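# Retrieve bottle M9 from fridge bin, close door

## Task

Find the bottle marked M9 among the four in the refrigerator's bin, lift it out and set it upright on the bench. The other three must stay upright inside the refrigerator, and the refrigerator door must end up closed. If no bottle carries M9, leave all four inside, close the door, then press the CALL key on the operator panel until it remains latched down.

## Robot and tools

Robot: two arms, left_arm and right_arm, each riding its own carriage (left_rail, right_rail) on a single floor track along y at x = 0. left_rail is always the one toward +y. Each arm base sits at x = 0, y = that carriage's position_m, z = 0.04 m, facing +x. Each arm has a parallel gripper with folding fingers.

Scene frame (used in all results): fixed to the table, z = 0 on the table top, +z up, +x the direction the arms face, +y to their left, y = 0 at the track's middle. The table edge is at x = 0.17 m. Gripper frame: fingers point along its +z, close along its y; a block sticks out about 10 cm toward its +x. end_effector_position is the point between closed pads; fingertips extend about 33 mm past it (9 mm when wide open).

execute_actions(actions, cameras): runs actions in sequence. Each action may hold "rows", "steps", "until" and device commands. "rows" is up to 15 rows, one per control step (1/30 s). Every row is a single list of 18 numbers, each in [-1, 1], covering both arms: left_arm dx, dy, dz, rx, ry, rz, then left_gripper position, force_limit, speed, then the same nine for right_arm/right_gripper. dx..rz are an offset, not a pose: measured from that arm's Hand target as it stood when the action began, expressed in the Hand target's own axes; 1.0 = 0.6 m or 180 degrees; rx, ry, rz form one rotation vector. All rows of an action count from that same start, and a repeated offset in a new action moves further. Send all six zeros to hold an arm; resend the gripper's last three numbers to leave it unchanged (0 is a real command). "steps" is 1 to 450, default 15, at least the number of rows; after the last row the arm keeps heading to it. Ramp offsets gradually (about 0.01 more per row) to avoid jerks. "until" ends an action when rail conditions hold, e.g. {"left_rail": {"position_status": ["!=", "moving"]}} or {"all": {"status": "ended"}}; numbers need a comparison (=, !=, <, <=, >, >=). An empty actions list just reports state and images.

Gripper numbers: position +1 = fully open (140 mm), about -0.8 = pads touch, -1 = close until blocked. force_limit -1 to +1 (roughly 14 N to 58 N on parts up to 40 mm at slow close); speed -1 to +1 (about 30 to 250 mm/s); faster closes grip harder. Both start at +1. After closing, object_status 2 means something is gripped; 3 means it reached the command or pads met (maybe empty); 0 moving; 1 blocked while opening. It updates 0.2 to 1.7 s after contact. Grip with the outer quarter of the pads; gripping near the palm lets fingers fold and may hold loosely. To tighten, raise force_limit and nudge position (-1 to -0.98). position_measured is in counts (3 open, 230 pads meeting).

Rails: command with {"left_rail": {"position_m": x}} (left -0.8 to 1.5 m, right -1.5 to 0.8 m), plus optional speed_m_s (0.01 to 1) and acceleration_factor (0.1 to 1). Then wait with an action using until position_status != moving. Carriages must stay about 0.78 m apart. {"stop": true} brakes one. Statuses: moving, done, stopped, contact_stop, time_out, stopped_with_arm, stopped_for_other_arm, stopped_for_other_carriage; position_answer taken or not_taken. A moving carriage drags its arm's target with it, so let it arrive before aiming at fixed points.

move(target, speed, blend, stop_force, zero, blocking, cameras): straight-line paths for both grippers. target is one 18-number row (same layout and scale as above, offsets from the current Hand targets) or a list of up to 15 such rows, each counted from those same starting Hand targets. speed in m/s, 0.002 to 3.2, default 0.25. blend in m rounds corners of a list. stop_force in N, 4 to 120, ends an arm's path when it feels that much push along its travel; not reliable while the gripper rotates, and omit it when backing off a contact. zero resets the force baseline (default true). blocking=false returns early; then call wait or stop before new rows or moves. Result adds a "move:" line: done, off_target, moving, held or fault, plus limits (paced = pose clipped, held = steps withheld). Paths do not avoid obstacles; route around the arm's own base.

wait(seconds 0 to 10): let time pass holding commands. stop(): brake a running move. zoom_image(camera, region [x0,y0,x1,y1] pixels, max 504 by 504) on cam_high, cam_low, cam_bench_left, cam_bench_mid, cam_bench_right, cam_left_wrist, cam_right_wrist (896x504 each). zero_wrist_force(arm) resets that sensor's baseline. finished_scene(scene=1) ends irreversibly.

Results: per-arm end_effector_position (m), quaternion wxyz, velocities; Hand target (base for next offsets); Joint positions (rail m, then six joints rad); joint torques; Wrist force/torque in gripper axes; Motor temperatures; Tool commands; object_status. Orientation commands are clipped to 32 degrees from the current one per step; if a gripper rests short, resend the gap as an offset.

Avoid: anything falling, dropping or releasing a moving part, hard hits, pushing past firm contact (arms are stiff; about 150 N or joint torque limits of 310/310/141/50.7/50.7/50.7 N m cause a 10 s stop), arms touching each other, heavy leverage on the wrist, and long holds that overheat motors (85 °C brakes the arm). Anything off the table, including on the track or metal strip, fails the job.

Each tool is called in YAML: its name, and indented under it one key for each argument.

## Session

execute_actions:
  actions: []

Scene clock: 0.00 s.
left_arm: end_effector_position=(+0.3563, +1.3517, +0.5790) position_measured=3 object_status=3 end_effector_quat_wxyz=(+0.000, +0.000, +1.000, +0.000) | right_arm: end_effector_position=(+0.3563, -1.1989, +0.5790) position_measured=3 object_status=3 end_effector_quat_wxyz=(+0.000, +0.000, +1.000, +0.000)
Joint positions: left_arm=[1.273 -0.28 -2.157 1.821 -1.235 -1.571 -0.28] | right_arm=[-1.277 -0.281 -2.157 1.821 -1.235 -1.571 -0.281]
Joint velocities: within noise
Joint torques (N m): no reading
Motor temperatures (°C): left_arm=[39 35 33 39 46 41] | right_arm=[28 35 36 44 44 36]
Wrist force (N): no reading
Wrist torque (N m): no reading
Wrist force, peak (N): no reading
Hand target: left_arm +0.3563, +1.3517, +0.5790; +0.000, +0.000, +1.000, +0.000 | right_arm +0.3563, -1.1989, +0.5790; +0.000, +0.000, +1.000, +0.000
Tool commands: left_gripper/position=+1.0 left_gripper/force_limit=+1.0 left_gripper/speed=+1.0 right_gripper/position=+1.0 right_gripper/force_limit=+1.0 right_gripper/speed=+1.0
left_rail: position_m=1.273 position_status=done
right_rail: position_m=-1.277 position_status=done

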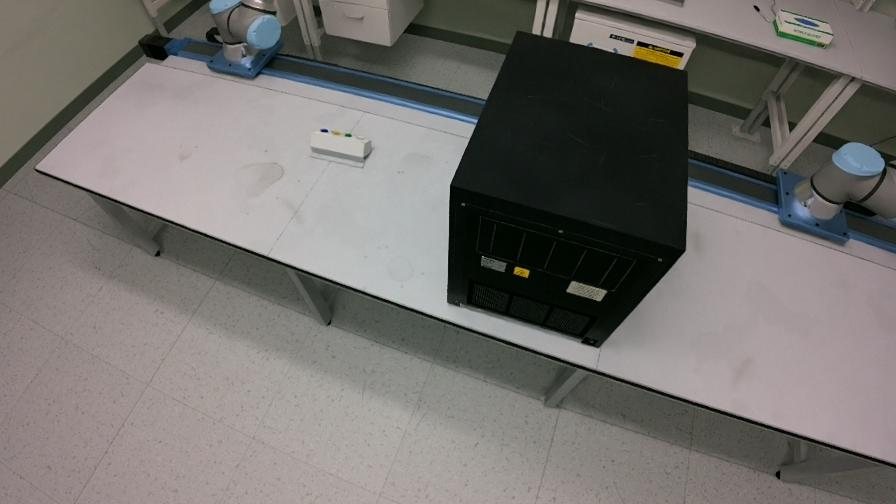

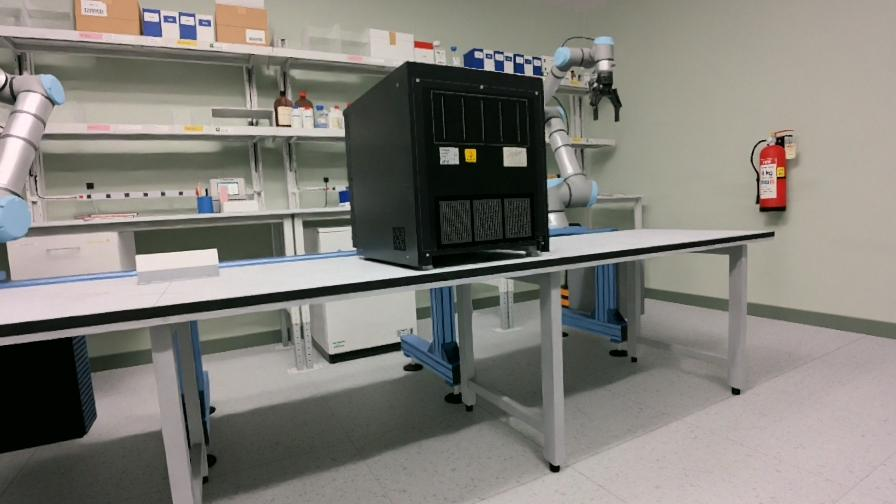

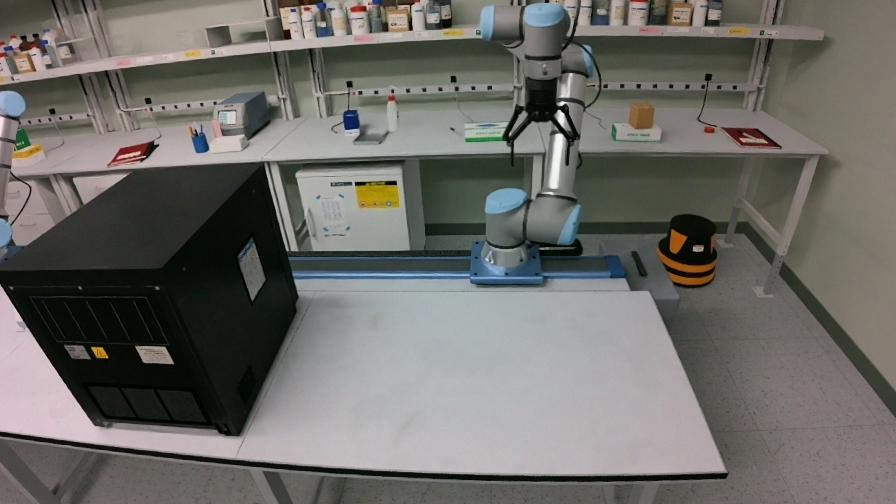

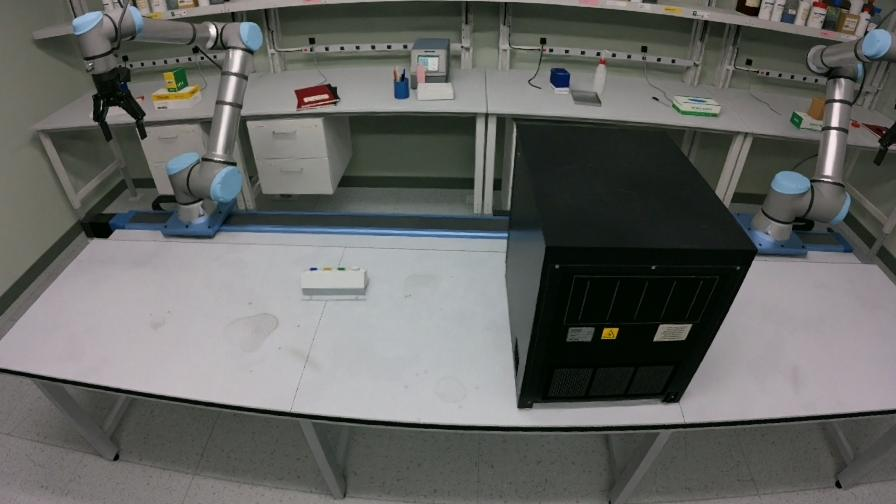

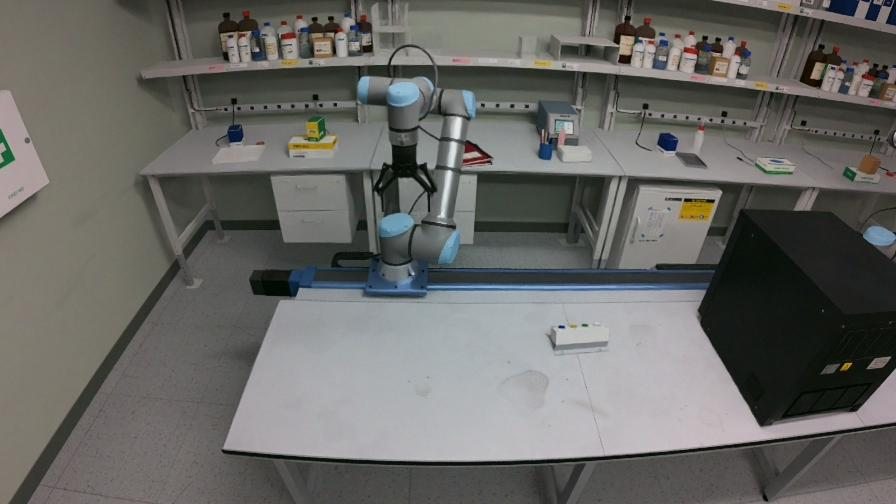

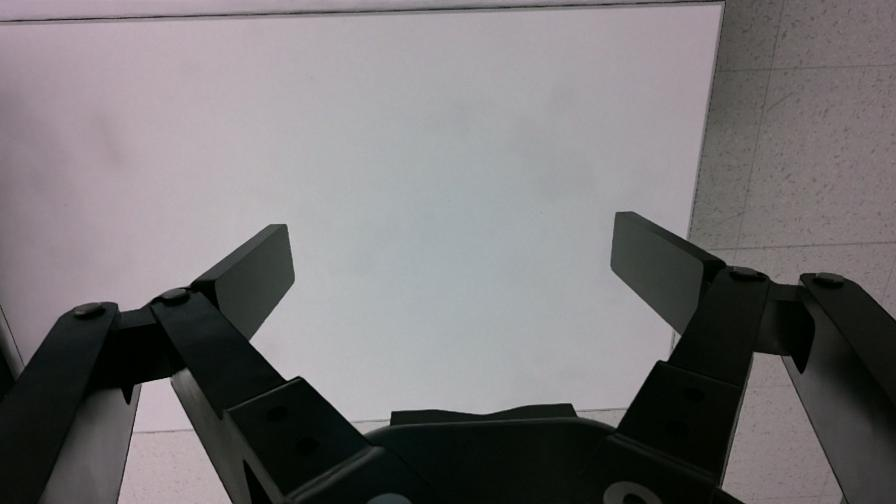

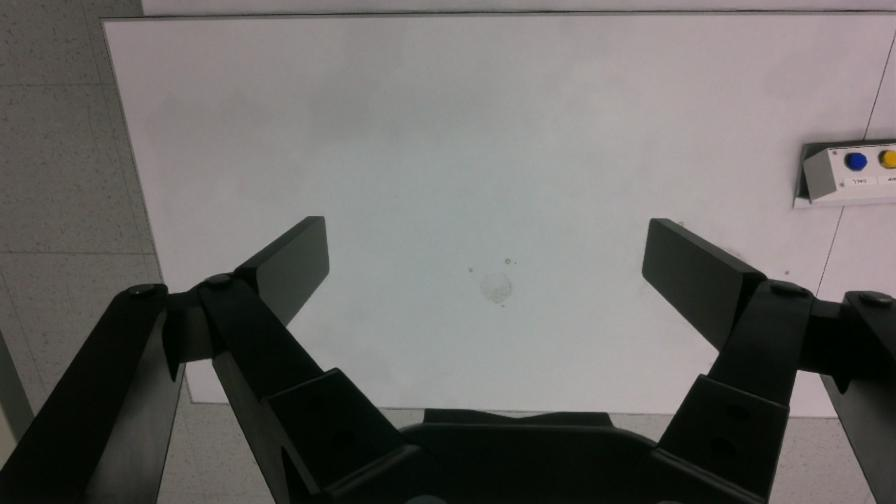

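execute_actions:
  actions:
    - {"right_rail":{"position_m":-0.9},"steps":150,"until":{"right_rail":{"position_status":["!=","moving"]}}}
  cameras: []

move:
  target: [0,0,0,0,0,0,1,1,1,0.427,0.95,0.133,-0.28,0.116,0.28,1,1,1]
  speed: 0.4
  cameras: ["cam_right_wrist","cam_bench_mid"]

Scene clock: 3.27 s.
left_arm: end_effector_position=(+0.3563, +1.3517, +0.5790) position_measured=3 object_status=3 end_effector_quat_wxyz=(+0.000, +0.000, +1.000, +0.000) | right_arm: end_effector_position=(+0.3563, -0.8214, +0.5790) position_measured=3 object_status=3 end_effector_quat_wxyz=(+0.000, +0.000, +1.000, +0.000)
Joint positions: left_arm=[1.273 -0.28 -2.157 1.821 -1.235 -1.571 -0.281] | right_arm=[-0.9 -0.28 -2.157 1.821 -1.235 -1.571 -0.281]
Joint torques (N m): left_arm=[5.3 5.22 -46.61 -4.36 0.28 -0.43] | right_arm=[1.78 4.81 -45.69 -4.86 0.09 0.2]
Wrist force (N): left_arm=[0.2 -0.3 0.0] | right_arm=[0.3 -0.3 -0.1]
Wrist torque (N m): left_arm=[-0.07 -0.04 0.01] | right_arm=[-0.06 -0.07 0.00]
Wrist force, peak (N): left_arm=[-0.2 -1.1 -0.1] | right_arm=[-0.1 -4.3 0.0]
Hand target: left_arm +0.3563, +1.3517, +0.5790; +0.000, +0.000, +1.000, +0.000 | right_arm +0.3563, -0.8214, +0.5790; +0.000, +0.000, +1.000, +0.000
Tool commands: left_gripper/position=+1.0 left_gripper/force_limit=+1.0 left_gripper/speed=+1.0 right_gripper/position=+1.0 right_gripper/force_limit=+1.0 right_gripper/speed=+1.0
left_rail: position_m=1.273 position_status=done
right_rail: position_m=-0.900 position_status=done
No camera images: "cameras" was empty.

Scene clock: 5.90 s.
left_arm: end_effector_position=(+0.3563, +1.3517, +0.5790) position_measured=3 object_status=3 end_effector_quat_wxyz=(+0.000, +0.000, +1.000, +0.000) | right_arm: end_effector_position=(+0.1002, -0.2514, +0.4992) position_measured=3 object_status=3 end_effector_quat_wxyz=(-0.170, +0.410, +0.797, +0.410)
Joint positions: left_arm=[1.273 -0.28 -2.157 1.821 -1.235 -1.571 -0.281] | right_arm=[-0.9 0.901 -2.062 2.316 -2.653 -1.114 2.054]
Joint torques (N m): left_arm=[4.9 4.3 -46.09 -4.46 0.12 -0.39] | right_arm=[13.2 6.12 -39.1 -7.19 -1.97 3.11]
Wrist force (N): left_arm=[-0.7 -0.6 0.0] | right_arm=[1.1 -0.1 0.7]
Wrist torque (N m): left_arm=[-0.14 0.16 0.01] | right_arm=[0.28 -0.48 -0.43]
Wrist force, peak (N): left_arm=[-0.5 -0.9 0.5] | right_arm=[2.2 0.9 2.0]
Hand target: left_arm +0.3563, +1.3517, +0.5790; +0.000, +0.000, +1.000, +0.000 | right_arm +0.1001, -0.2514, +0.4992; -0.170, +0.410, +0.797, +0.410
Off the commanded pose: left_arm 0.000 m, 0 deg | right_arm 0.000 m, 0 deg.
left_rail: position_m=1.273 position_status=done
right_rail: position_m=-0.900 position_status=done
move: done
camera_calibration:
cam_right_wrist: T_world_to_cam=[[0.796279, 0.37063, 0.478094, -0.208926], [0.56418, -0.740165, -0.365865, -0.0589565], [0.218268, 0.561061, -0.79848, 0.698166], [0, 0, 0, 1]] pos_world=[0.0472384, -0.357917, 0.635787]
Images, in order (width x height): cam_bench_mid 896x504, cam_right_wrist 896x504.

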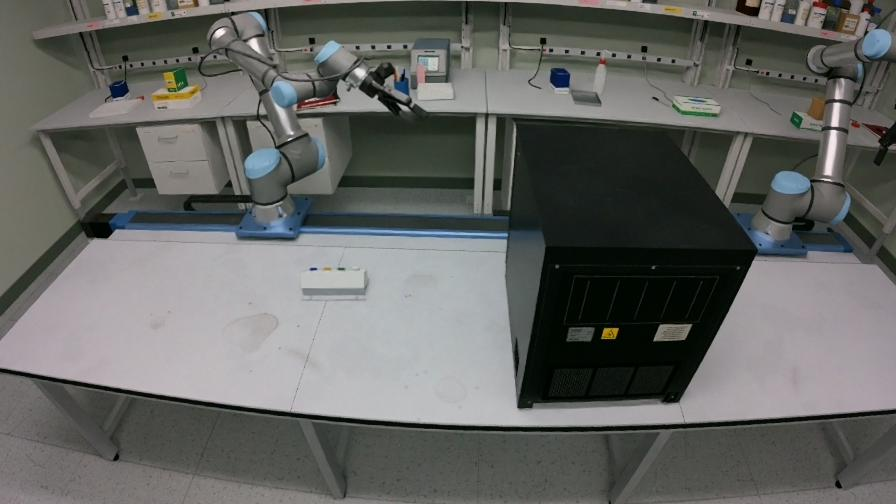

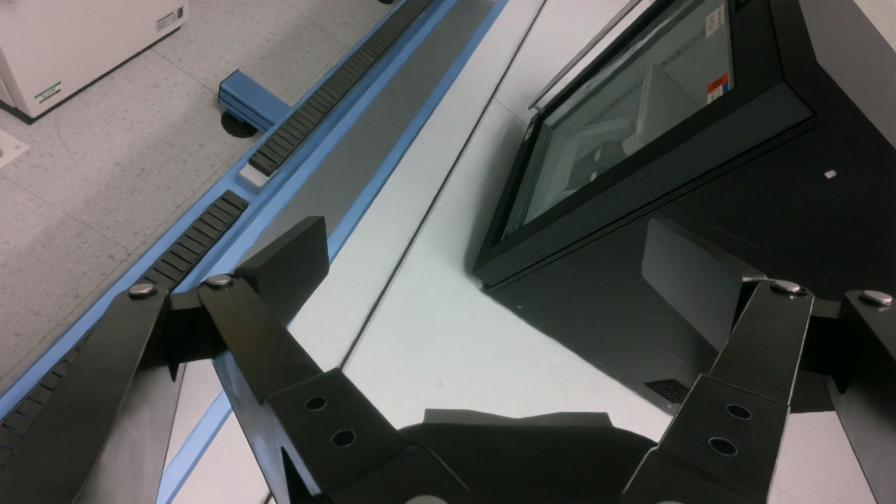

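move:
  target: [0.593,-1.0,0.05,0.28,0.116,-0.28,1,1,1,0,0,0,0,0,0,1,1,1]
  speed: 0.4
  cameras: ["cam_left_wrist","cam_bench_left","cam_bench_mid"]

Scene clock: 9.33 s.
left_arm: end_effector_position=(+0.0006, +0.7517, +0.5490) position_measured=3 object_status=3 end_effector_quat_wxyz=(-0.170, -0.410, +0.797, -0.410) | right_arm: end_effector_position=(+0.1001, -0.2514, +0.4992) position_measured=3 object_status=3 end_effector_quat_wxyz=(-0.170, +0.410, +0.797, +0.410)
Joint positions: left_arm=[1.273 -2.417 -2.465 2.329 -2.101 -0.881 -3.119] | right_arm=[-0.9 0.901 -2.062 2.316 -2.653 -1.114 2.054]
Joint torques (N m): left_arm=[-7.72 15.37 -63.45 -3.04 3.1 -2.08] | right_arm=[13.38 5.88 -39.47 -7.31 -2.24 2.87]
Wrist force (N): left_arm=[-1.7 -0.1 -0.6] | right_arm=[1.3 -0.1 0.7]
Wrist torque (N m): left_arm=[-0.04 0.03 -0.03] | right_arm=[0.27 -0.51 -0.43]
Wrist force, peak (N): left_arm=[-1.9 -1.0 -0.4] | right_arm=[1.4 -0.1 1.0]
Hand target: left_arm +0.0005, +0.7517, +0.5490; -0.170, -0.410, +0.797, -0.410 | right_arm +0.1001, -0.2514, +0.4992; -0.170, +0.410, +0.797, +0.410
Off the commanded pose: left_arm 0.000 m, 0 deg | right_arm 0.000 m, 0 deg.
left_rail: position_m=1.273 position_status=done
right_rail: position_m=-0.900 position_status=done
move: done
camera_calibration:
cam_left_wrist: T_world_to_cam=[[-0.779028, 0.372585, -0.504277, -0.00213214], [0.581381, 0.730402, -0.358483, -0.350682], [0.234759, -0.572445, -0.785617, 1.03997], [0, 0, 0, 1]] pos_world=[-0.0419239, 0.852259, 0.690229]
Images, in order (width x height): cam_bench_left 896x504, cam_bench_mid 896x504, cam_left_wrist 896x504.

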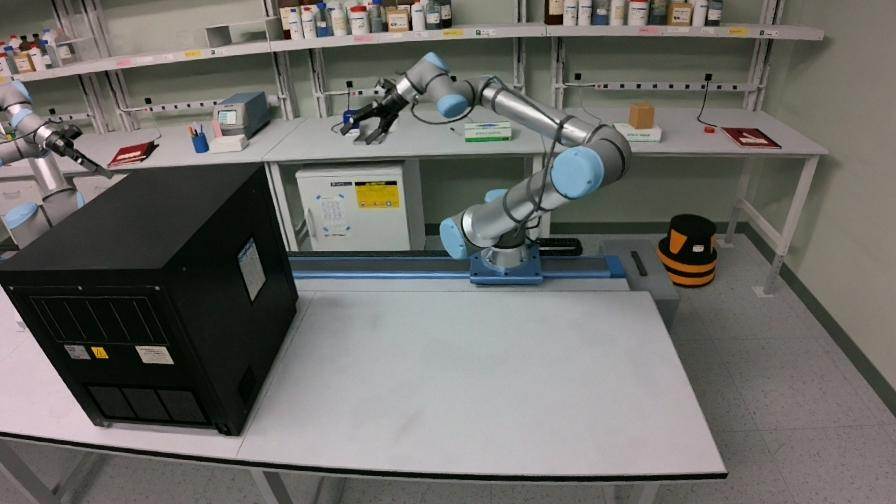

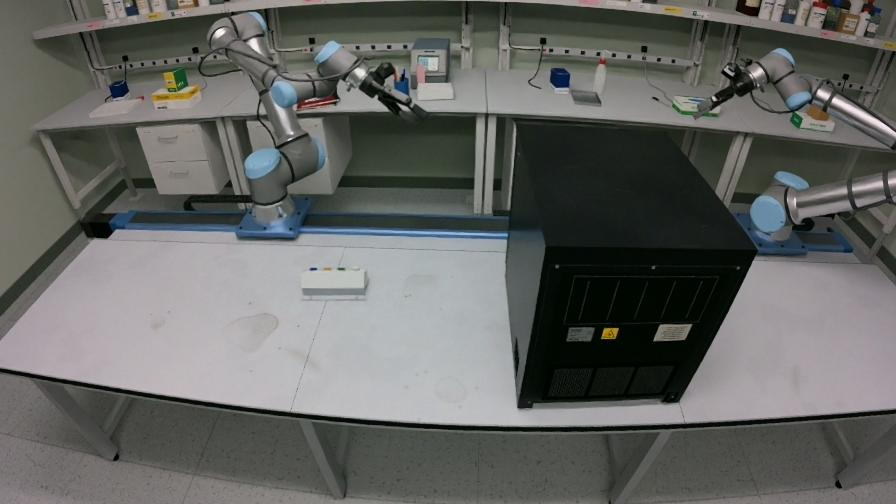

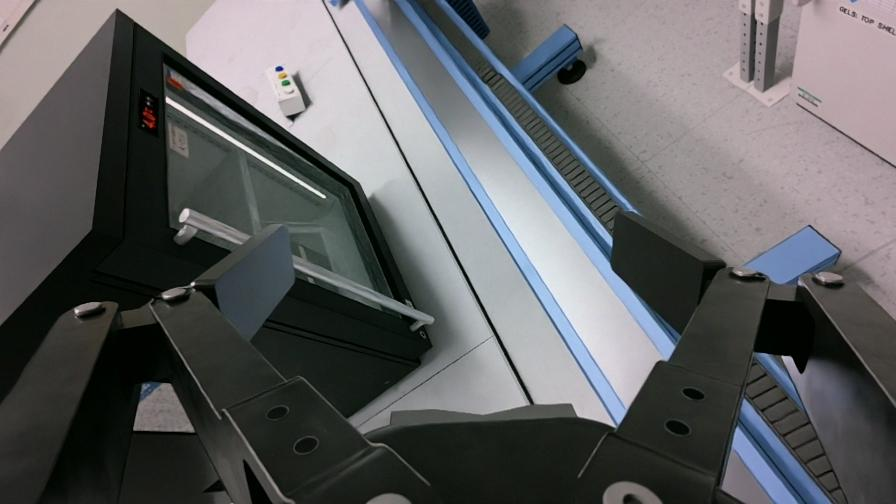

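move:
  target: [0.202,0.591,0.113,0.28,0.116,-0.28,1,1,1,0,0,0,0,0,0,1,1,1]
  speed: 0.4
  cameras: ["cam_left_wrist","cam_bench_left"]

Scene clock: 12.23 s.
left_arm: end_effector_position=(-0.3495, +0.7522, +0.3990) position_measured=3 object_status=3 end_effector_quat_wxyz=(+0.271, +0.653, -0.271, +0.653) | right_arm: end_effector_position=(+0.1001, -0.2514, +0.4992) position_measured=3 object_status=3 end_effector_quat_wxyz=(-0.170, +0.410, +0.797, +0.410)
Joint positions: left_arm=[1.273 -2.969 -1.338 1.886 -0.549 -0.612 -6.282] | right_arm=[-0.9 0.901 -2.062 2.316 -2.653 -1.114 2.054]
Joint torques (N m): left_arm=[16.83 -44.05 -49.39 4.12 -1.27 -2.12] | right_arm=[12.21 5.97 -40 -7.49 -2.07 3.17]
Wrist force (N): left_arm=[-2.2 -0.4 -1.3] | right_arm=[1.5 -0.3 0.9]
Wrist torque (N m): left_arm=[0.11 -0.03 -0.14] | right_arm=[0.21 -0.56 -0.43]
Wrist force, peak (N): left_arm=[-4.2 1.5 -3.1] | right_arm=[1.4 -0.1 1.2]
Hand target: left_arm -0.3495, +0.7522, +0.3990; +0.271, +0.653, -0.271, +0.653 | right_arm +0.1001, -0.2514, +0.4992; -0.170, +0.410, +0.797, +0.410
Off the commanded pose: left_arm 0.000 m, 0 deg | right_arm 0.000 m, 0 deg.
left_rail: position_m=1.273 position_status=done
right_rail: position_m=-0.900 position_status=done
move: done
camera_calibration:
cam_left_wrist: T_world_to_cam=[[-0.735058, -0.677534, -0.0252441, 0.263566], [-0.202563, 0.254989, -0.945489, 0.116548], [0.647038, -0.689875, -0.324675, 1.05316], [0, 0, 0, 1]] pos_world=[-0.464091, 0.875407, 0.458784]
Images, in order (width x height): cam_bench_left 896x504, cam_left_wrist 896x504.

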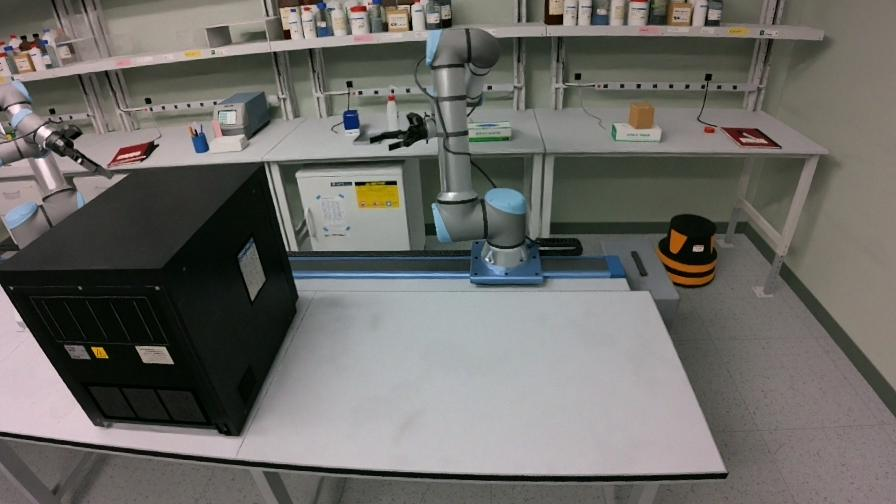

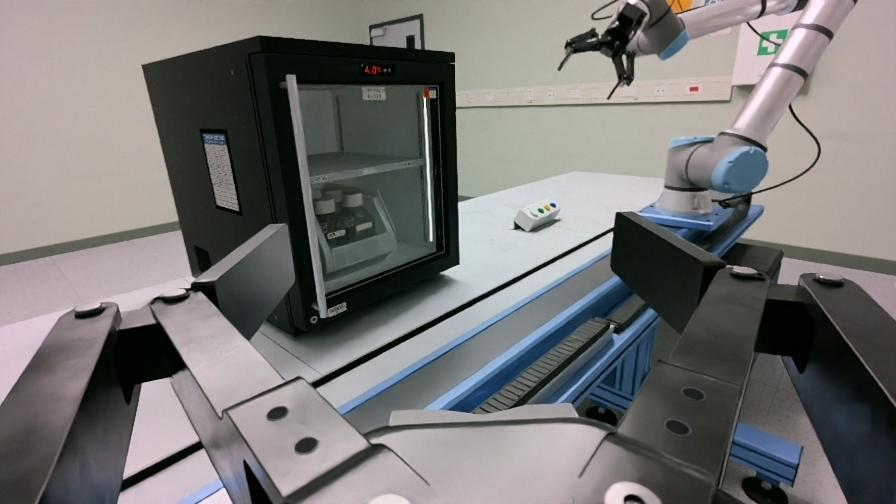

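zoom_image:
  camera: "cam_left_wrist"
  region: [240, 40, 480, 340]

Scaled by 1.680 from the camera's 896x504 image, which has a finer 1280x720 frame.

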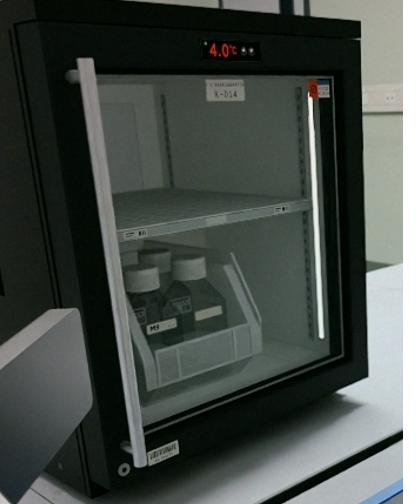

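zoom_image:
  camera: "cam_left_wrist"
  region: [300, 180, 420, 280]

Scaled by 4.200 from the camera's 896x504 image, which has a finer 1280x720 frame.

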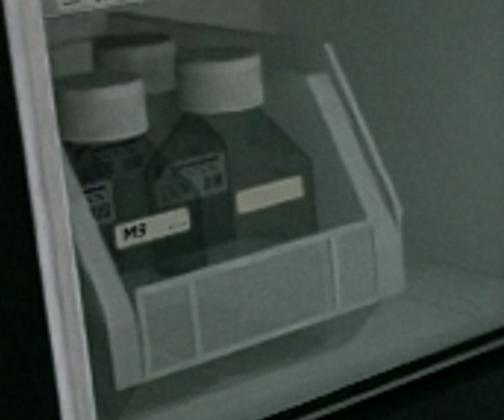

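execute_actions:
  actions:
    - {"left_rail":{"position_m":0.95},"right_rail":{"position_m":-1.3},"steps":150,"until":{"all":{"status":"ended"}}}
  cameras: ["cam_left_wrist"]

Scene clock: 17.10 s.
left_arm: end_effector_position=(-0.3495, +0.4291, +0.3990) position_measured=3 object_status=3 end_effector_quat_wxyz=(+0.271, +0.653, -0.271, +0.653) | right_arm: end_effector_position=(+0.1001, -0.6514, +0.4991) position_measured=3 object_status=3 end_effector_quat_wxyz=(-0.170, +0.410, +0.797, +0.410)
Joint positions: left_arm=[0.95 -2.969 -1.337 1.886 -0.549 -0.612 -6.282] | right_arm=[-1.3 0.901 -2.062 2.316 -2.653 -1.114 2.054]
Joint torques (N m): left_arm=[-9.14 -53.36 -43.44 3.51 1.09 -2.01] | right_arm=[-4.98 7.45 -47.9 -5.73 -0.58 2.8]
Wrist force (N): left_arm=[-2.4 -0.1 -1.7] | right_arm=[1.0 0.0 0.8]
Wrist torque (N m): left_arm=[0.17 0.01 -0.14] | right_arm=[0.29 -0.45 -0.43]
Wrist force, peak (N): left_arm=[-2.2 -2.8 -4.1] | right_arm=[2.8 1.4 3.6]
Hand target: left_arm -0.3495, +0.4291, +0.3990; +0.271, +0.653, -0.271, +0.653 | right_arm +0.1001, -0.6514, +0.4992; -0.170, +0.410, +0.797, +0.410
Tool commands: left_gripper/position=+1.0 left_gripper/force_limit=+1.0 left_gripper/speed=+1.0 right_gripper/position=+1.0 right_gripper/force_limit=+1.0 right_gripper/speed=+1.0
Off the commanded pose: left_arm 0.000 m, 0 deg | right_arm 0.000 m, 0 deg.
left_rail: position_m=0.950 position_status=done
right_rail: position_m=-1.300 position_status=done
camera_calibration:
cam_left_wrist: T_world_to_cam=[[-0.734995, -0.677604, -0.025205, 0.0446342], [-0.202538, 0.254863, -0.945528, 0.198965], [0.647117, -0.689853, -0.324564, 0.830136], [0, 0, 0, 1]] pos_world=[-0.464091, 0.552207, 0.458684]
Images, in order (width x height): cam_left_wrist 896x504.

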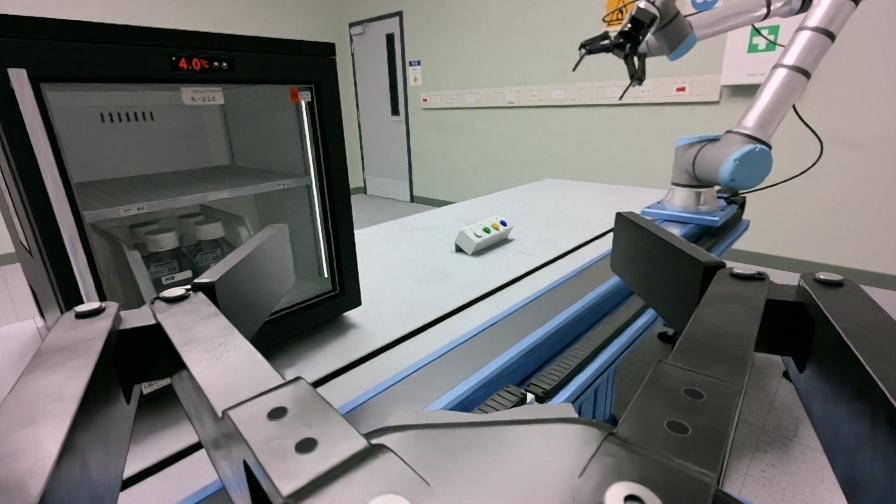

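zoom_image:
  camera: "cam_left_wrist"
  region: [120, 200, 240, 300]

Scaled by 4.200 from the camera's 896x504 image, which has a finer 1280x720 frame.

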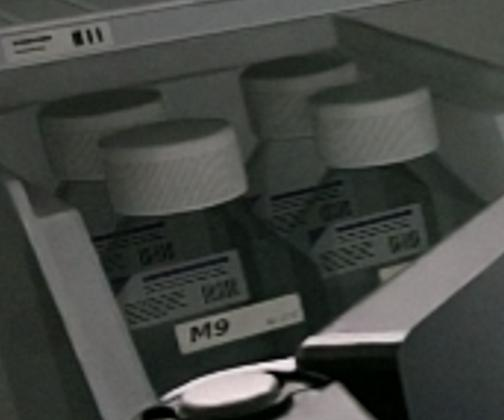

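move:
  target: [-0.115,-0.384,0.205,0.25,0,0,0.0,1,1,0,0,0,0,0,0,1,1,1]
  speed: 0.3
  cameras: ["cam_left_wrist"]

Scene clock: 19.27 s.
left_arm: end_effector_position=(-0.0996, +0.5049, +0.3301) position_measured=129 object_status=3 end_effector_quat_wxyz=(+0.000, +0.707, -0.001, +0.707) | right_arm: end_effector_position=(+0.1001, -0.6514, +0.4992) position_measured=3 object_status=3 end_effector_quat_wxyz=(-0.170, +0.410, +0.797, +0.410)
Joint positions: left_arm=[0.95 -2.633 -1.308 1.995 -0.687 -1.061 -6.283] | right_arm=[-1.3 0.901 -2.062 2.316 -2.653 -1.114 2.054]
Joint torques (N m): left_arm=[16.66 -43.98 -18 0.8 -2.08 1.71] | right_arm=[-10.57 5.01 -55.94 -4.27 2.32 2.89]
Wrist force (N): left_arm=[-2.0 -0.4 -2.2] | right_arm=[1.6 -0.1 0.7]
Wrist torque (N m): left_arm=[0.08 -0.11 -0.09] | right_arm=[0.26 -0.59 -0.43]
Wrist force, peak (N): left_arm=[-2.8 -0.8 -2.0] | right_arm=[1.6 -0.1 0.7]
Hand target: left_arm -0.0995, +0.5049, +0.3301; +0.000, +0.707, +0.000, +0.707 | right_arm +0.1001, -0.6514, +0.4992; -0.170, +0.410, +0.797, +0.410
Off the commanded pose: left_arm 0.000 m, 0 deg | right_arm 0.000 m, 0 deg.
left_rail: position_m=0.950 position_status=done
right_rail: position_m=-1.300 position_status=done
move: done
camera_calibration:
cam_left_wrist: T_world_to_cam=[[-0.0407364, -0.998855, -0.0250791, 0.509199], [-0.323016, 0.0369175, -0.945673, 0.263258], [0.945516, -0.0304224, -0.32415, 0.395065], [0, 0, 0, 1]] pos_world=[-0.267761, 0.510916, 0.389787]
Images, in order (width x height): cam_left_wrist 896x504.

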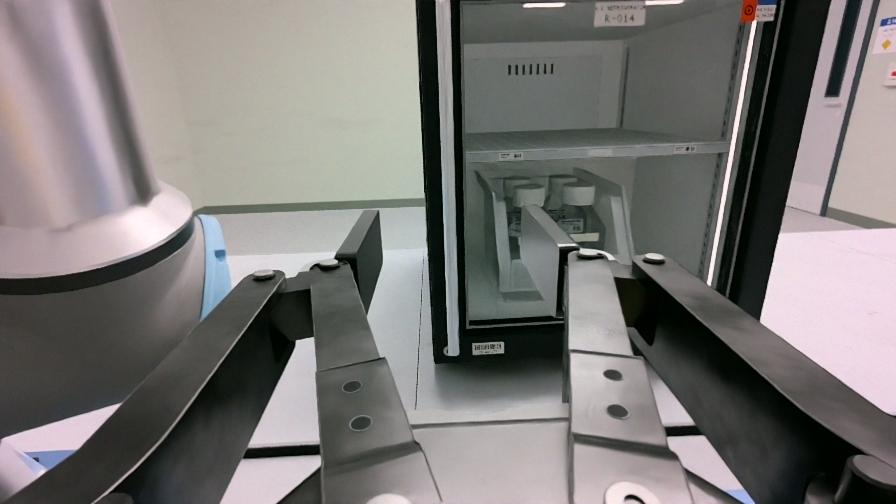

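move:
  target: [0,0.02,0.25,0,0,0,0.0,1,1,0,0,0,0,0,0,1,1,1]
  speed: 0.2
  cameras: ["cam_left_wrist"]

zoom_image:
  camera: "cam_left_wrist"
  region: [300, 100, 600, 400]

Scene clock: 20.87 s.
left_arm: end_effector_position=(+0.0504, +0.4928, +0.3302) position_measured=129 object_status=3 end_effector_quat_wxyz=(+0.000, +0.707, +0.000, +0.707) | right_arm: end_effector_position=(+0.1001, -0.6514, +0.4992) position_measured=3 object_status=3 end_effector_quat_wxyz=(-0.170, +0.410, +0.797, +0.410)
Joint positions: left_arm=[0.95 -2.464 -1.434 2.156 -0.722 -0.893 -6.283] | right_arm=[-1.3 0.901 -2.062 2.316 -2.653 -1.114 2.054]
Joint torques (N m): left_arm=[15.14 -52.21 -16.59 0.56 1.31 1.34] | right_arm=[-7.77 6.41 -56.11 -4.54 3.89 2.17]
Wrist force (N): left_arm=[-2.7 -0.7 -1.6] | right_arm=[1.1 -0.2 0.7]
Wrist torque (N m): left_arm=[0.05 0.02 -0.12] | right_arm=[0.25 -0.47 -0.43]
Wrist force, peak (N): left_arm=[-2.4 -1.1 -4.0] | right_arm=[1.6 -0.1 0.9]
Hand target: left_arm +0.0505, +0.4928, +0.3302; +0.000, +0.707, +0.000, +0.707 | right_arm +0.1001, -0.6514, +0.4992; -0.170, +0.410, +0.797, +0.410
Off the commanded pose: left_arm 0.000 m, 0 deg | right_arm 0.000 m, 0 deg.
left_rail: position_m=0.950 position_status=done
right_rail: position_m=-1.300 position_status=done
move: done
camera_calibration:
cam_left_wrist: T_world_to_cam=[[-0.0406419, -0.998858, -0.0251115, 0.503249], [-0.323019, 0.0369175, -0.945672, 0.312156], [0.945519, -0.0303224, -0.324151, 0.252821], [0, 0, 0, 1]] pos_world=[-0.117761, 0.498816, 0.389787]
Images, in order (width x height): cam_left_wrist 896x504.

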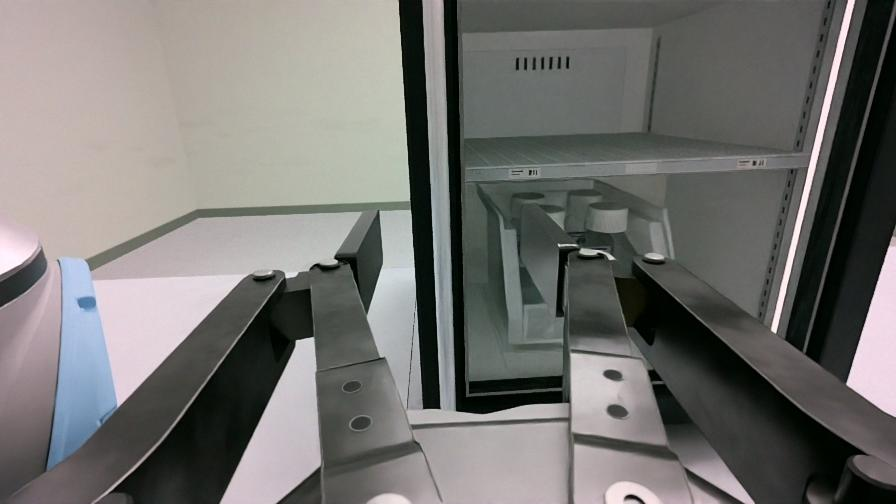

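Scaled by 1.680 from the camera's 896x504 image, which has a finer 1280x720 frame.

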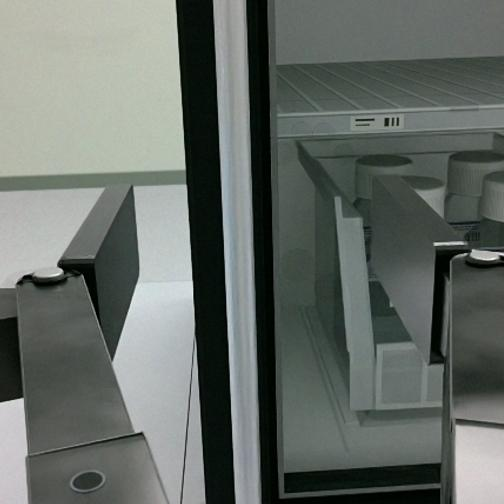

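move:
  target: [0,0,0.25,0,0,0,0.0,1,1,0,0,0,0,0,0,1,1,1]
  speed: 0.08
  stop_force: 12
  cameras: ["cam_left_wrist","cam_bench_left"]

zoom_image:
  camera: "cam_left_wrist"
  region: [300, 100, 600, 400]

Scene clock: 24.57 s.
left_arm: end_effector_position=(+0.2005, +0.4927, +0.3302) position_measured=129 object_status=3 end_effector_quat_wxyz=(+0.000, +0.707, +0.000, +0.707) | right_arm: end_effector_position=(+0.1001, -0.6514, +0.4992) position_measured=3 object_status=3 end_effector_quat_wxyz=(-0.170, +0.410, +0.797, +0.410)
Joint positions: left_arm=[0.95 -2.241 -1.536 2.271 -0.734 -0.67 -6.283] | right_arm=[-1.3 0.901 -2.062 2.316 -2.653 -1.114 2.054]
Joint torques (N m): left_arm=[15.62 -39.97 -17.67 -0.07 1.81 -0.2] | right_arm=[-7.79 4.37 -55.45 -4.78 3.92 2.08]
Wrist force (N): left_arm=[-2.1 -1.2 -1.9] | right_arm=[1.3 -0.1 0.4]
Wrist torque (N m): left_arm=[-0.09 -0.12 -0.10] | right_arm=[0.26 -0.51 -0.43]
Wrist force, peak (N): left_arm=[-3.1 -0.8 -2.8] | right_arm=[1.3 -0.2 1.1]
Hand target: left_arm +0.2005, +0.4927, +0.3302; +0.000, +0.707, +0.000, +0.707 | right_arm +0.1001, -0.6514, +0.4992; -0.170, +0.410, +0.797, +0.410
Off the commanded pose: left_arm 0.000 m, 0 deg | right_arm 0.000 m, 0 deg.
left_rail: position_m=0.950 position_status=done
right_rail: position_m=-1.300 position_status=done
move: done
camera_calibration:
cam_left_wrist: T_world_to_cam=[[-0.0405474, -0.998861, -0.0251438, 0.509263], [-0.323023, 0.0369175, -0.945671, 0.360739], [0.945522, -0.0302225, -0.324152, 0.110878], [0, 0, 0, 1]] pos_world=[0.0323388, 0.498717, 0.389887]
Images, in order (width x height): cam_bench_left 896x504, cam_left_wrist 896x504.

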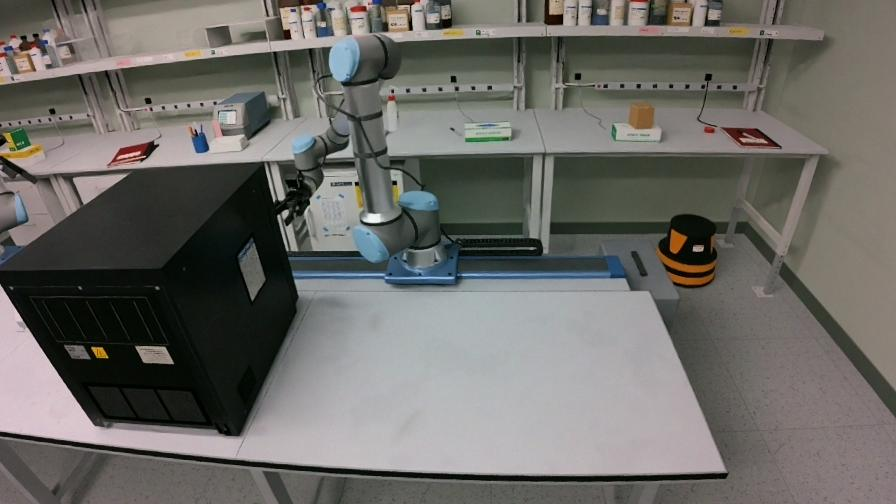

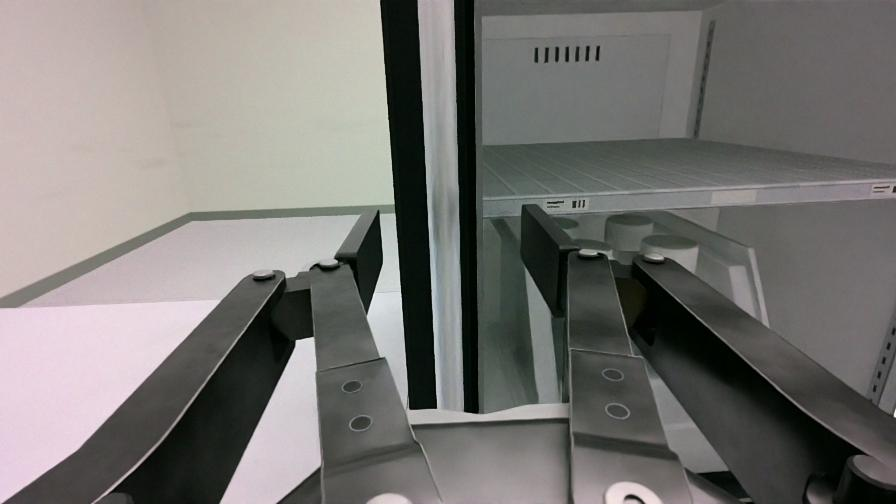

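Scaled by 1.680 from the camera's 896x504 image, which has a finer 1280x720 frame.

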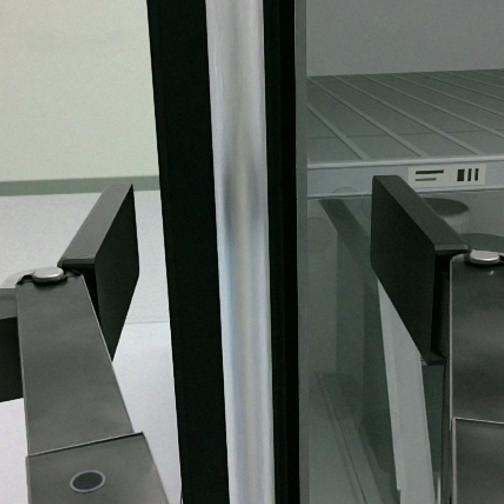

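move:
  target: [0,0,0.015,0,0,0,0.0,1,1,0,0,0,0,0,0,1,1,1]
  speed: 0.05
  stop_force: 10
  cameras: []

execute_actions:
  actions:
    - {"rows":[[0,0,0,0,0,0,-1,-0.05,-1,0,0,0,0,0,0,1,1,1]],"steps":90}
  cameras: ["cam_left_wrist"]

Scene clock: 26.43 s.
left_arm: end_effector_position=(+0.2095, +0.4927, +0.3302) position_measured=129 object_status=3 end_effector_quat_wxyz=(+0.000, +0.707, +0.000, +0.707) | right_arm: end_effector_position=(+0.1001, -0.6514, +0.4992) position_measured=3 object_status=3 end_effector_quat_wxyz=(-0.170, +0.410, +0.797, +0.410)
Joint positions: left_arm=[0.95 -2.225 -1.541 2.275 -0.734 -0.654 -6.283] | right_arm=[-1.3 0.901 -2.062 2.316 -2.653 -1.114 2.054]
Joint torques (N m): left_arm=[16.93 -43.32 -17.21 -0.05 1.82 1.29] | right_arm=[-8.83 6.19 -55.97 -4.93 4.12 1.79]
Wrist force (N): left_arm=[-1.9 -0.5 -1.5] | right_arm=[1.3 0.3 0.7]
Wrist torque (N m): left_arm=[0.04 -0.17 -0.09] | right_arm=[0.35 -0.52 -0.43]
Wrist force, peak (N): left_arm=[-2.8 -0.9 -1.8] | right_arm=[1.5 -0.2 0.9]
Hand target: left_arm +0.2095, +0.4927, +0.3302; +0.000, +0.707, +0.000, +0.707 | right_arm +0.1001, -0.6514, +0.4992; -0.170, +0.410, +0.797, +0.410
Off the commanded pose: left_arm 0.000 m, 0 deg | right_arm 0.000 m, 0 deg.
left_rail: position_m=0.950 position_status=done
right_rail: position_m=-1.300 position_status=done
move: done
No camera images: "cameras" was empty.

Scene clock: 29.63 s.
left_arm: end_effector_position=(+0.2095, +0.4927, +0.3302) position_measured=202 object_status=2 end_effector_quat_wxyz=(+0.000, +0.707, +0.000, +0.707) | right_arm: end_effector_position=(+0.1001, -0.6514, +0.4992) position_measured=3 object_status=3 end_effector_quat_wxyz=(-0.170, +0.410, +0.797, +0.410)
Joint positions: left_arm=[0.95 -2.225 -1.541 2.275 -0.734 -0.654 -6.283] | right_arm=[-1.3 0.901 -2.062 2.316 -2.653 -1.114 2.054]
Joint torques (N m): left_arm=[11.03 -28.12 -54.19 0.16 17.03 1.43] | right_arm=[-7.07 4.6 -54.66 -4.32 3.96 1.03]
Wrist force (N): left_arm=[4.1 -45.6 -25.0] | right_arm=[1.0 -0.2 0.7]
Wrist torque (N m): left_arm=[1.24 0.06 -0.15] | right_arm=[0.25 -0.46 -0.43]
Wrist force, peak (N): left_arm=[4.5 -45.6 -25.5] | right_arm=[1.5 0.1 1.0]
Hand target: left_arm +0.2095, +0.4927, +0.3302; +0.000, +0.707, +0.000, +0.707 | right_arm +0.1001, -0.6514, +0.4992; -0.170, +0.410, +0.797, +0.410
Off the commanded pose: left_arm 0.000 m, 0 deg | right_arm 0.000 m, 0 deg.
left_rail: position_m=0.950 position_status=done
right_rail: position_m=-1.300 position_status=done
camera_calibration:
cam_left_wrist: T_world_to_cam=[[-0.0405474, -0.998861, -0.0251438, 0.509528], [-0.323023, 0.0369175, -0.945671, 0.36365], [0.945522, -0.0302225, -0.324152, 0.102365], [0, 0, 0, 1]] pos_world=[0.0413388, 0.498617, 0.389887]
Images, in order (width x height): cam_left_wrist 896x504.

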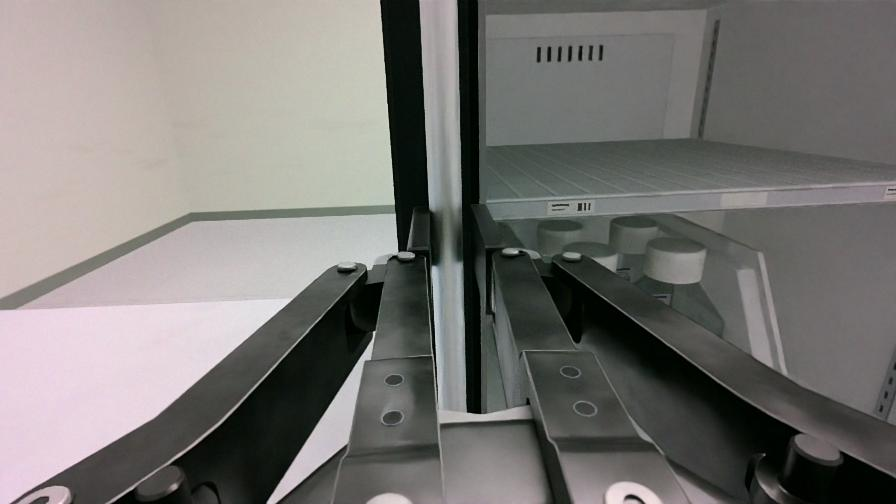

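move:
  target: [0,-0.006,0,0,0,0,-1,-0.05,-1,0,0,0,0,0,0,1,1,1]
  speed: 0.02
  cameras: []

execute_actions:
  actions:
    - {"rows":[[0,0,0,0,0,0,-0.98,-0.05,-1,0,0,0,0,0,0,1,1,1]],"steps":45}
  cameras: ["cam_left_wrist"]

Scene clock: 30.63 s.
left_arm: end_effector_position=(+0.2094, +0.4960, +0.3302) position_measured=209 object_status=2 end_effector_quat_wxyz=(+0.000, +0.707, -0.001, +0.707) | right_arm: end_effector_position=(+0.1001, -0.6514, +0.4992) position_measured=3 object_status=3 end_effector_quat_wxyz=(-0.170, +0.410, +0.797, +0.410)
Joint positions: left_arm=[0.95 -2.23 -1.546 2.281 -0.734 -0.658 -6.283] | right_arm=[-1.3 0.901 -2.062 2.316 -2.653 -1.114 2.054]
Joint torques (N m): left_arm=[-6.91 -38.83 -15.91 -0.85 -1.11 1.32] | right_arm=[-6.81 6.14 -55.26 -4.39 3.89 1.23]
Wrist force (N): left_arm=[2.3 -4.3 -7.0] | right_arm=[1.0 0.1 0.6]
Wrist torque (N m): left_arm=[0.07 0.07 -0.20] | right_arm=[0.30 -0.45 -0.42]
Wrist force, peak (N): left_arm=[3.8 -45.9 -25.4] | right_arm=[1.5 0.1 0.9]
Hand target: left_arm +0.2095, +0.4962, +0.3302; +0.000, +0.707, +0.000, +0.707 | right_arm +0.1001, -0.6514, +0.4992; -0.170, +0.410, +0.797, +0.410
Off the commanded pose: left_arm 0.000 m, 0 deg | right_arm 0.000 m, 0 deg.
left_rail: position_m=0.950 position_status=done
right_rail: position_m=-1.300 position_status=done
move: done
No camera images: "cameras" was empty.

Scene clock: 32.33 s.
left_arm: end_effector_position=(+0.2095, +0.4963, +0.3302) position_measured=209 object_status=2 end_effector_quat_wxyz=(+0.000, +0.707, +0.000, +0.707) | right_arm: end_effector_position=(+0.1001, -0.6514, +0.4992) position_measured=3 object_status=3 end_effector_quat_wxyz=(-0.170, +0.410, +0.797, +0.410)
Joint positions: left_arm=[0.95 -2.23 -1.547 2.282 -0.734 -0.659 -6.283] | right_arm=[-1.3 0.901 -2.062 2.316 -2.653 -1.114 2.054]
Joint torques (N m): left_arm=[-3.03 -44.7 -13.92 3.23 -3.89 1.4] | right_arm=[-8.06 5.41 -54.9 -4.49 3.85 0.86]
Wrist force (N): left_arm=[1.2 7.3 -4.3] | right_arm=[1.3 0.0 0.5]
Wrist torque (N m): left_arm=[-0.15 -0.01 -0.21] | right_arm=[0.30 -0.53 -0.42]
Wrist force, peak (N): left_arm=[1.5 7.3 -4.3] | right_arm=[1.5 0.0 0.9]
Hand target: left_arm +0.2095, +0.4963, +0.3302; +0.000, +0.707, +0.000, +0.707 | right_arm +0.1001, -0.6514, +0.4992; -0.170, +0.410, +0.797, +0.410
Off the commanded pose: left_arm 0.000 m, 0 deg | right_arm 0.000 m, 0 deg.
left_rail: position_m=0.950 position_status=done
right_rail: position_m=-1.300 position_status=done
camera_calibration:
cam_left_wrist: T_world_to_cam=[[-0.0405474, -0.998861, -0.0251438, 0.513124], [-0.323023, 0.0369175, -0.945671, 0.363517], [0.945522, -0.0302225, -0.324152, 0.102474], [0, 0, 0, 1]] pos_world=[0.0413388, 0.502217, 0.389887]
Images, in order (width x height): cam_left_wrist 896x504.

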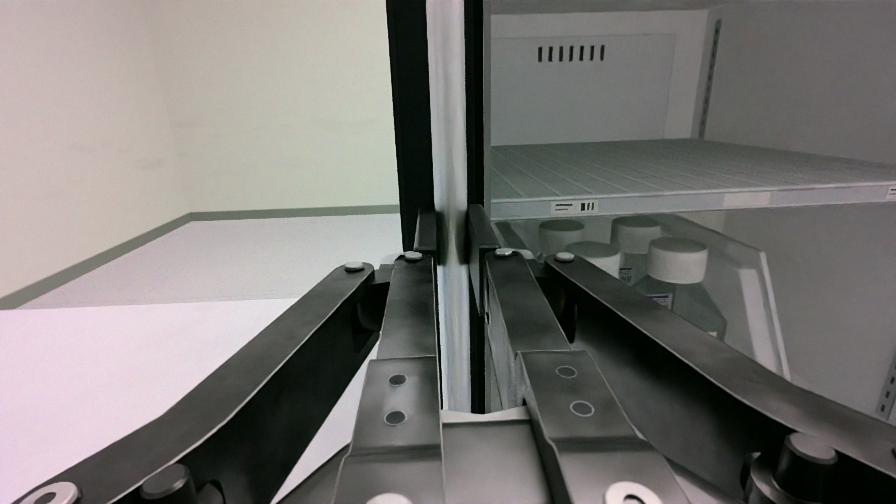

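move:
  target: [0,0.0117,-0.0607,0.0278,0,0,-0.98,-0.05,-1,0,0,0,0,0,0,1,1,1]
  speed: 0.03
  cameras: ["cam_left_wrist"]

Scene clock: 34.77 s.
left_arm: end_effector_position=(+0.1731, +0.4893, +0.3302) position_measured=209 object_status=2 end_effector_quat_wxyz=(-0.031, +0.706, +0.030, +0.707) | right_arm: end_effector_position=(+0.1001, -0.6514, +0.4992) position_measured=3 object_status=3 end_effector_quat_wxyz=(-0.170, +0.410, +0.797, +0.410)
Joint positions: left_arm=[0.95 -2.241 -1.471 2.2 -0.728 -0.757 -6.283] | right_arm=[-1.3 0.901 -2.062 2.316 -2.653 -1.114 2.054]
Joint torques (N m): left_arm=[-4.22 -37.91 -24.45 10.38 -24.72 -0.25] | right_arm=[-8.69 5.36 -55.74 -4.27 3.88 0.36]
Wrist force (N): left_arm=[-6.4 64.5 9.7] | right_arm=[1.0 0.0 0.7]
Wrist torque (N m): left_arm=[-1.48 -0.22 -0.14] | right_arm=[0.30 -0.44 -0.43]
Wrist force, peak (N): left_arm=[-6.6 64.6 9.9] | right_arm=[1.4 -0.1 1.0]
Hand target: left_arm +0.1730, +0.4893, +0.3302; -0.031, +0.706, +0.030, +0.707 | right_arm +0.1001, -0.6514, +0.4992; -0.170, +0.410, +0.797, +0.410
Off the commanded pose: left_arm 0.000 m, 0 deg | right_arm 0.000 m, 0 deg.
left_rail: position_m=0.950 position_status=done
right_rail: position_m=-1.300 position_status=done
move: done
camera_calibration:
cam_left_wrist: T_world_to_cam=[[0.0465235, -0.9986, -0.0251528, 0.489529], [-0.324916, 0.008683, -0.945703, 0.366189], [0.944598, 0.05217, -0.324057, 0.0964888], [0, 0, 0, 1]] pos_world=[0.0050629, 0.480631, 0.389887]
Images, in order (width x height): cam_left_wrist 896x504.

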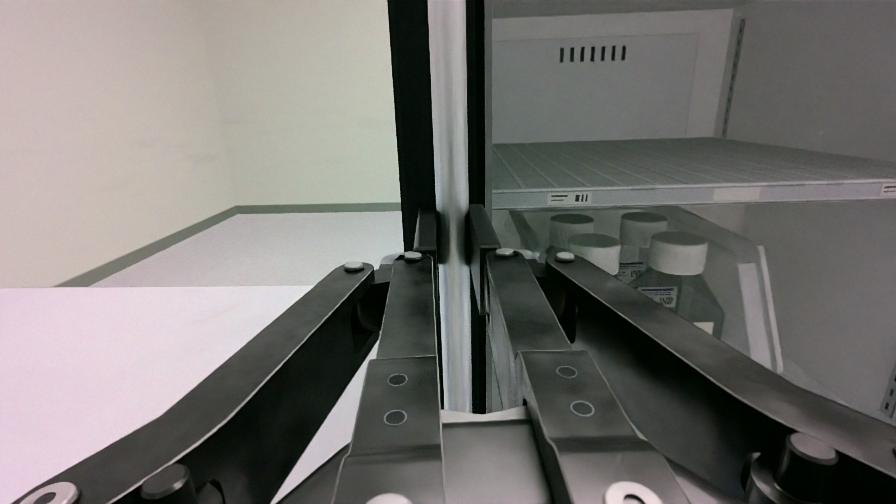

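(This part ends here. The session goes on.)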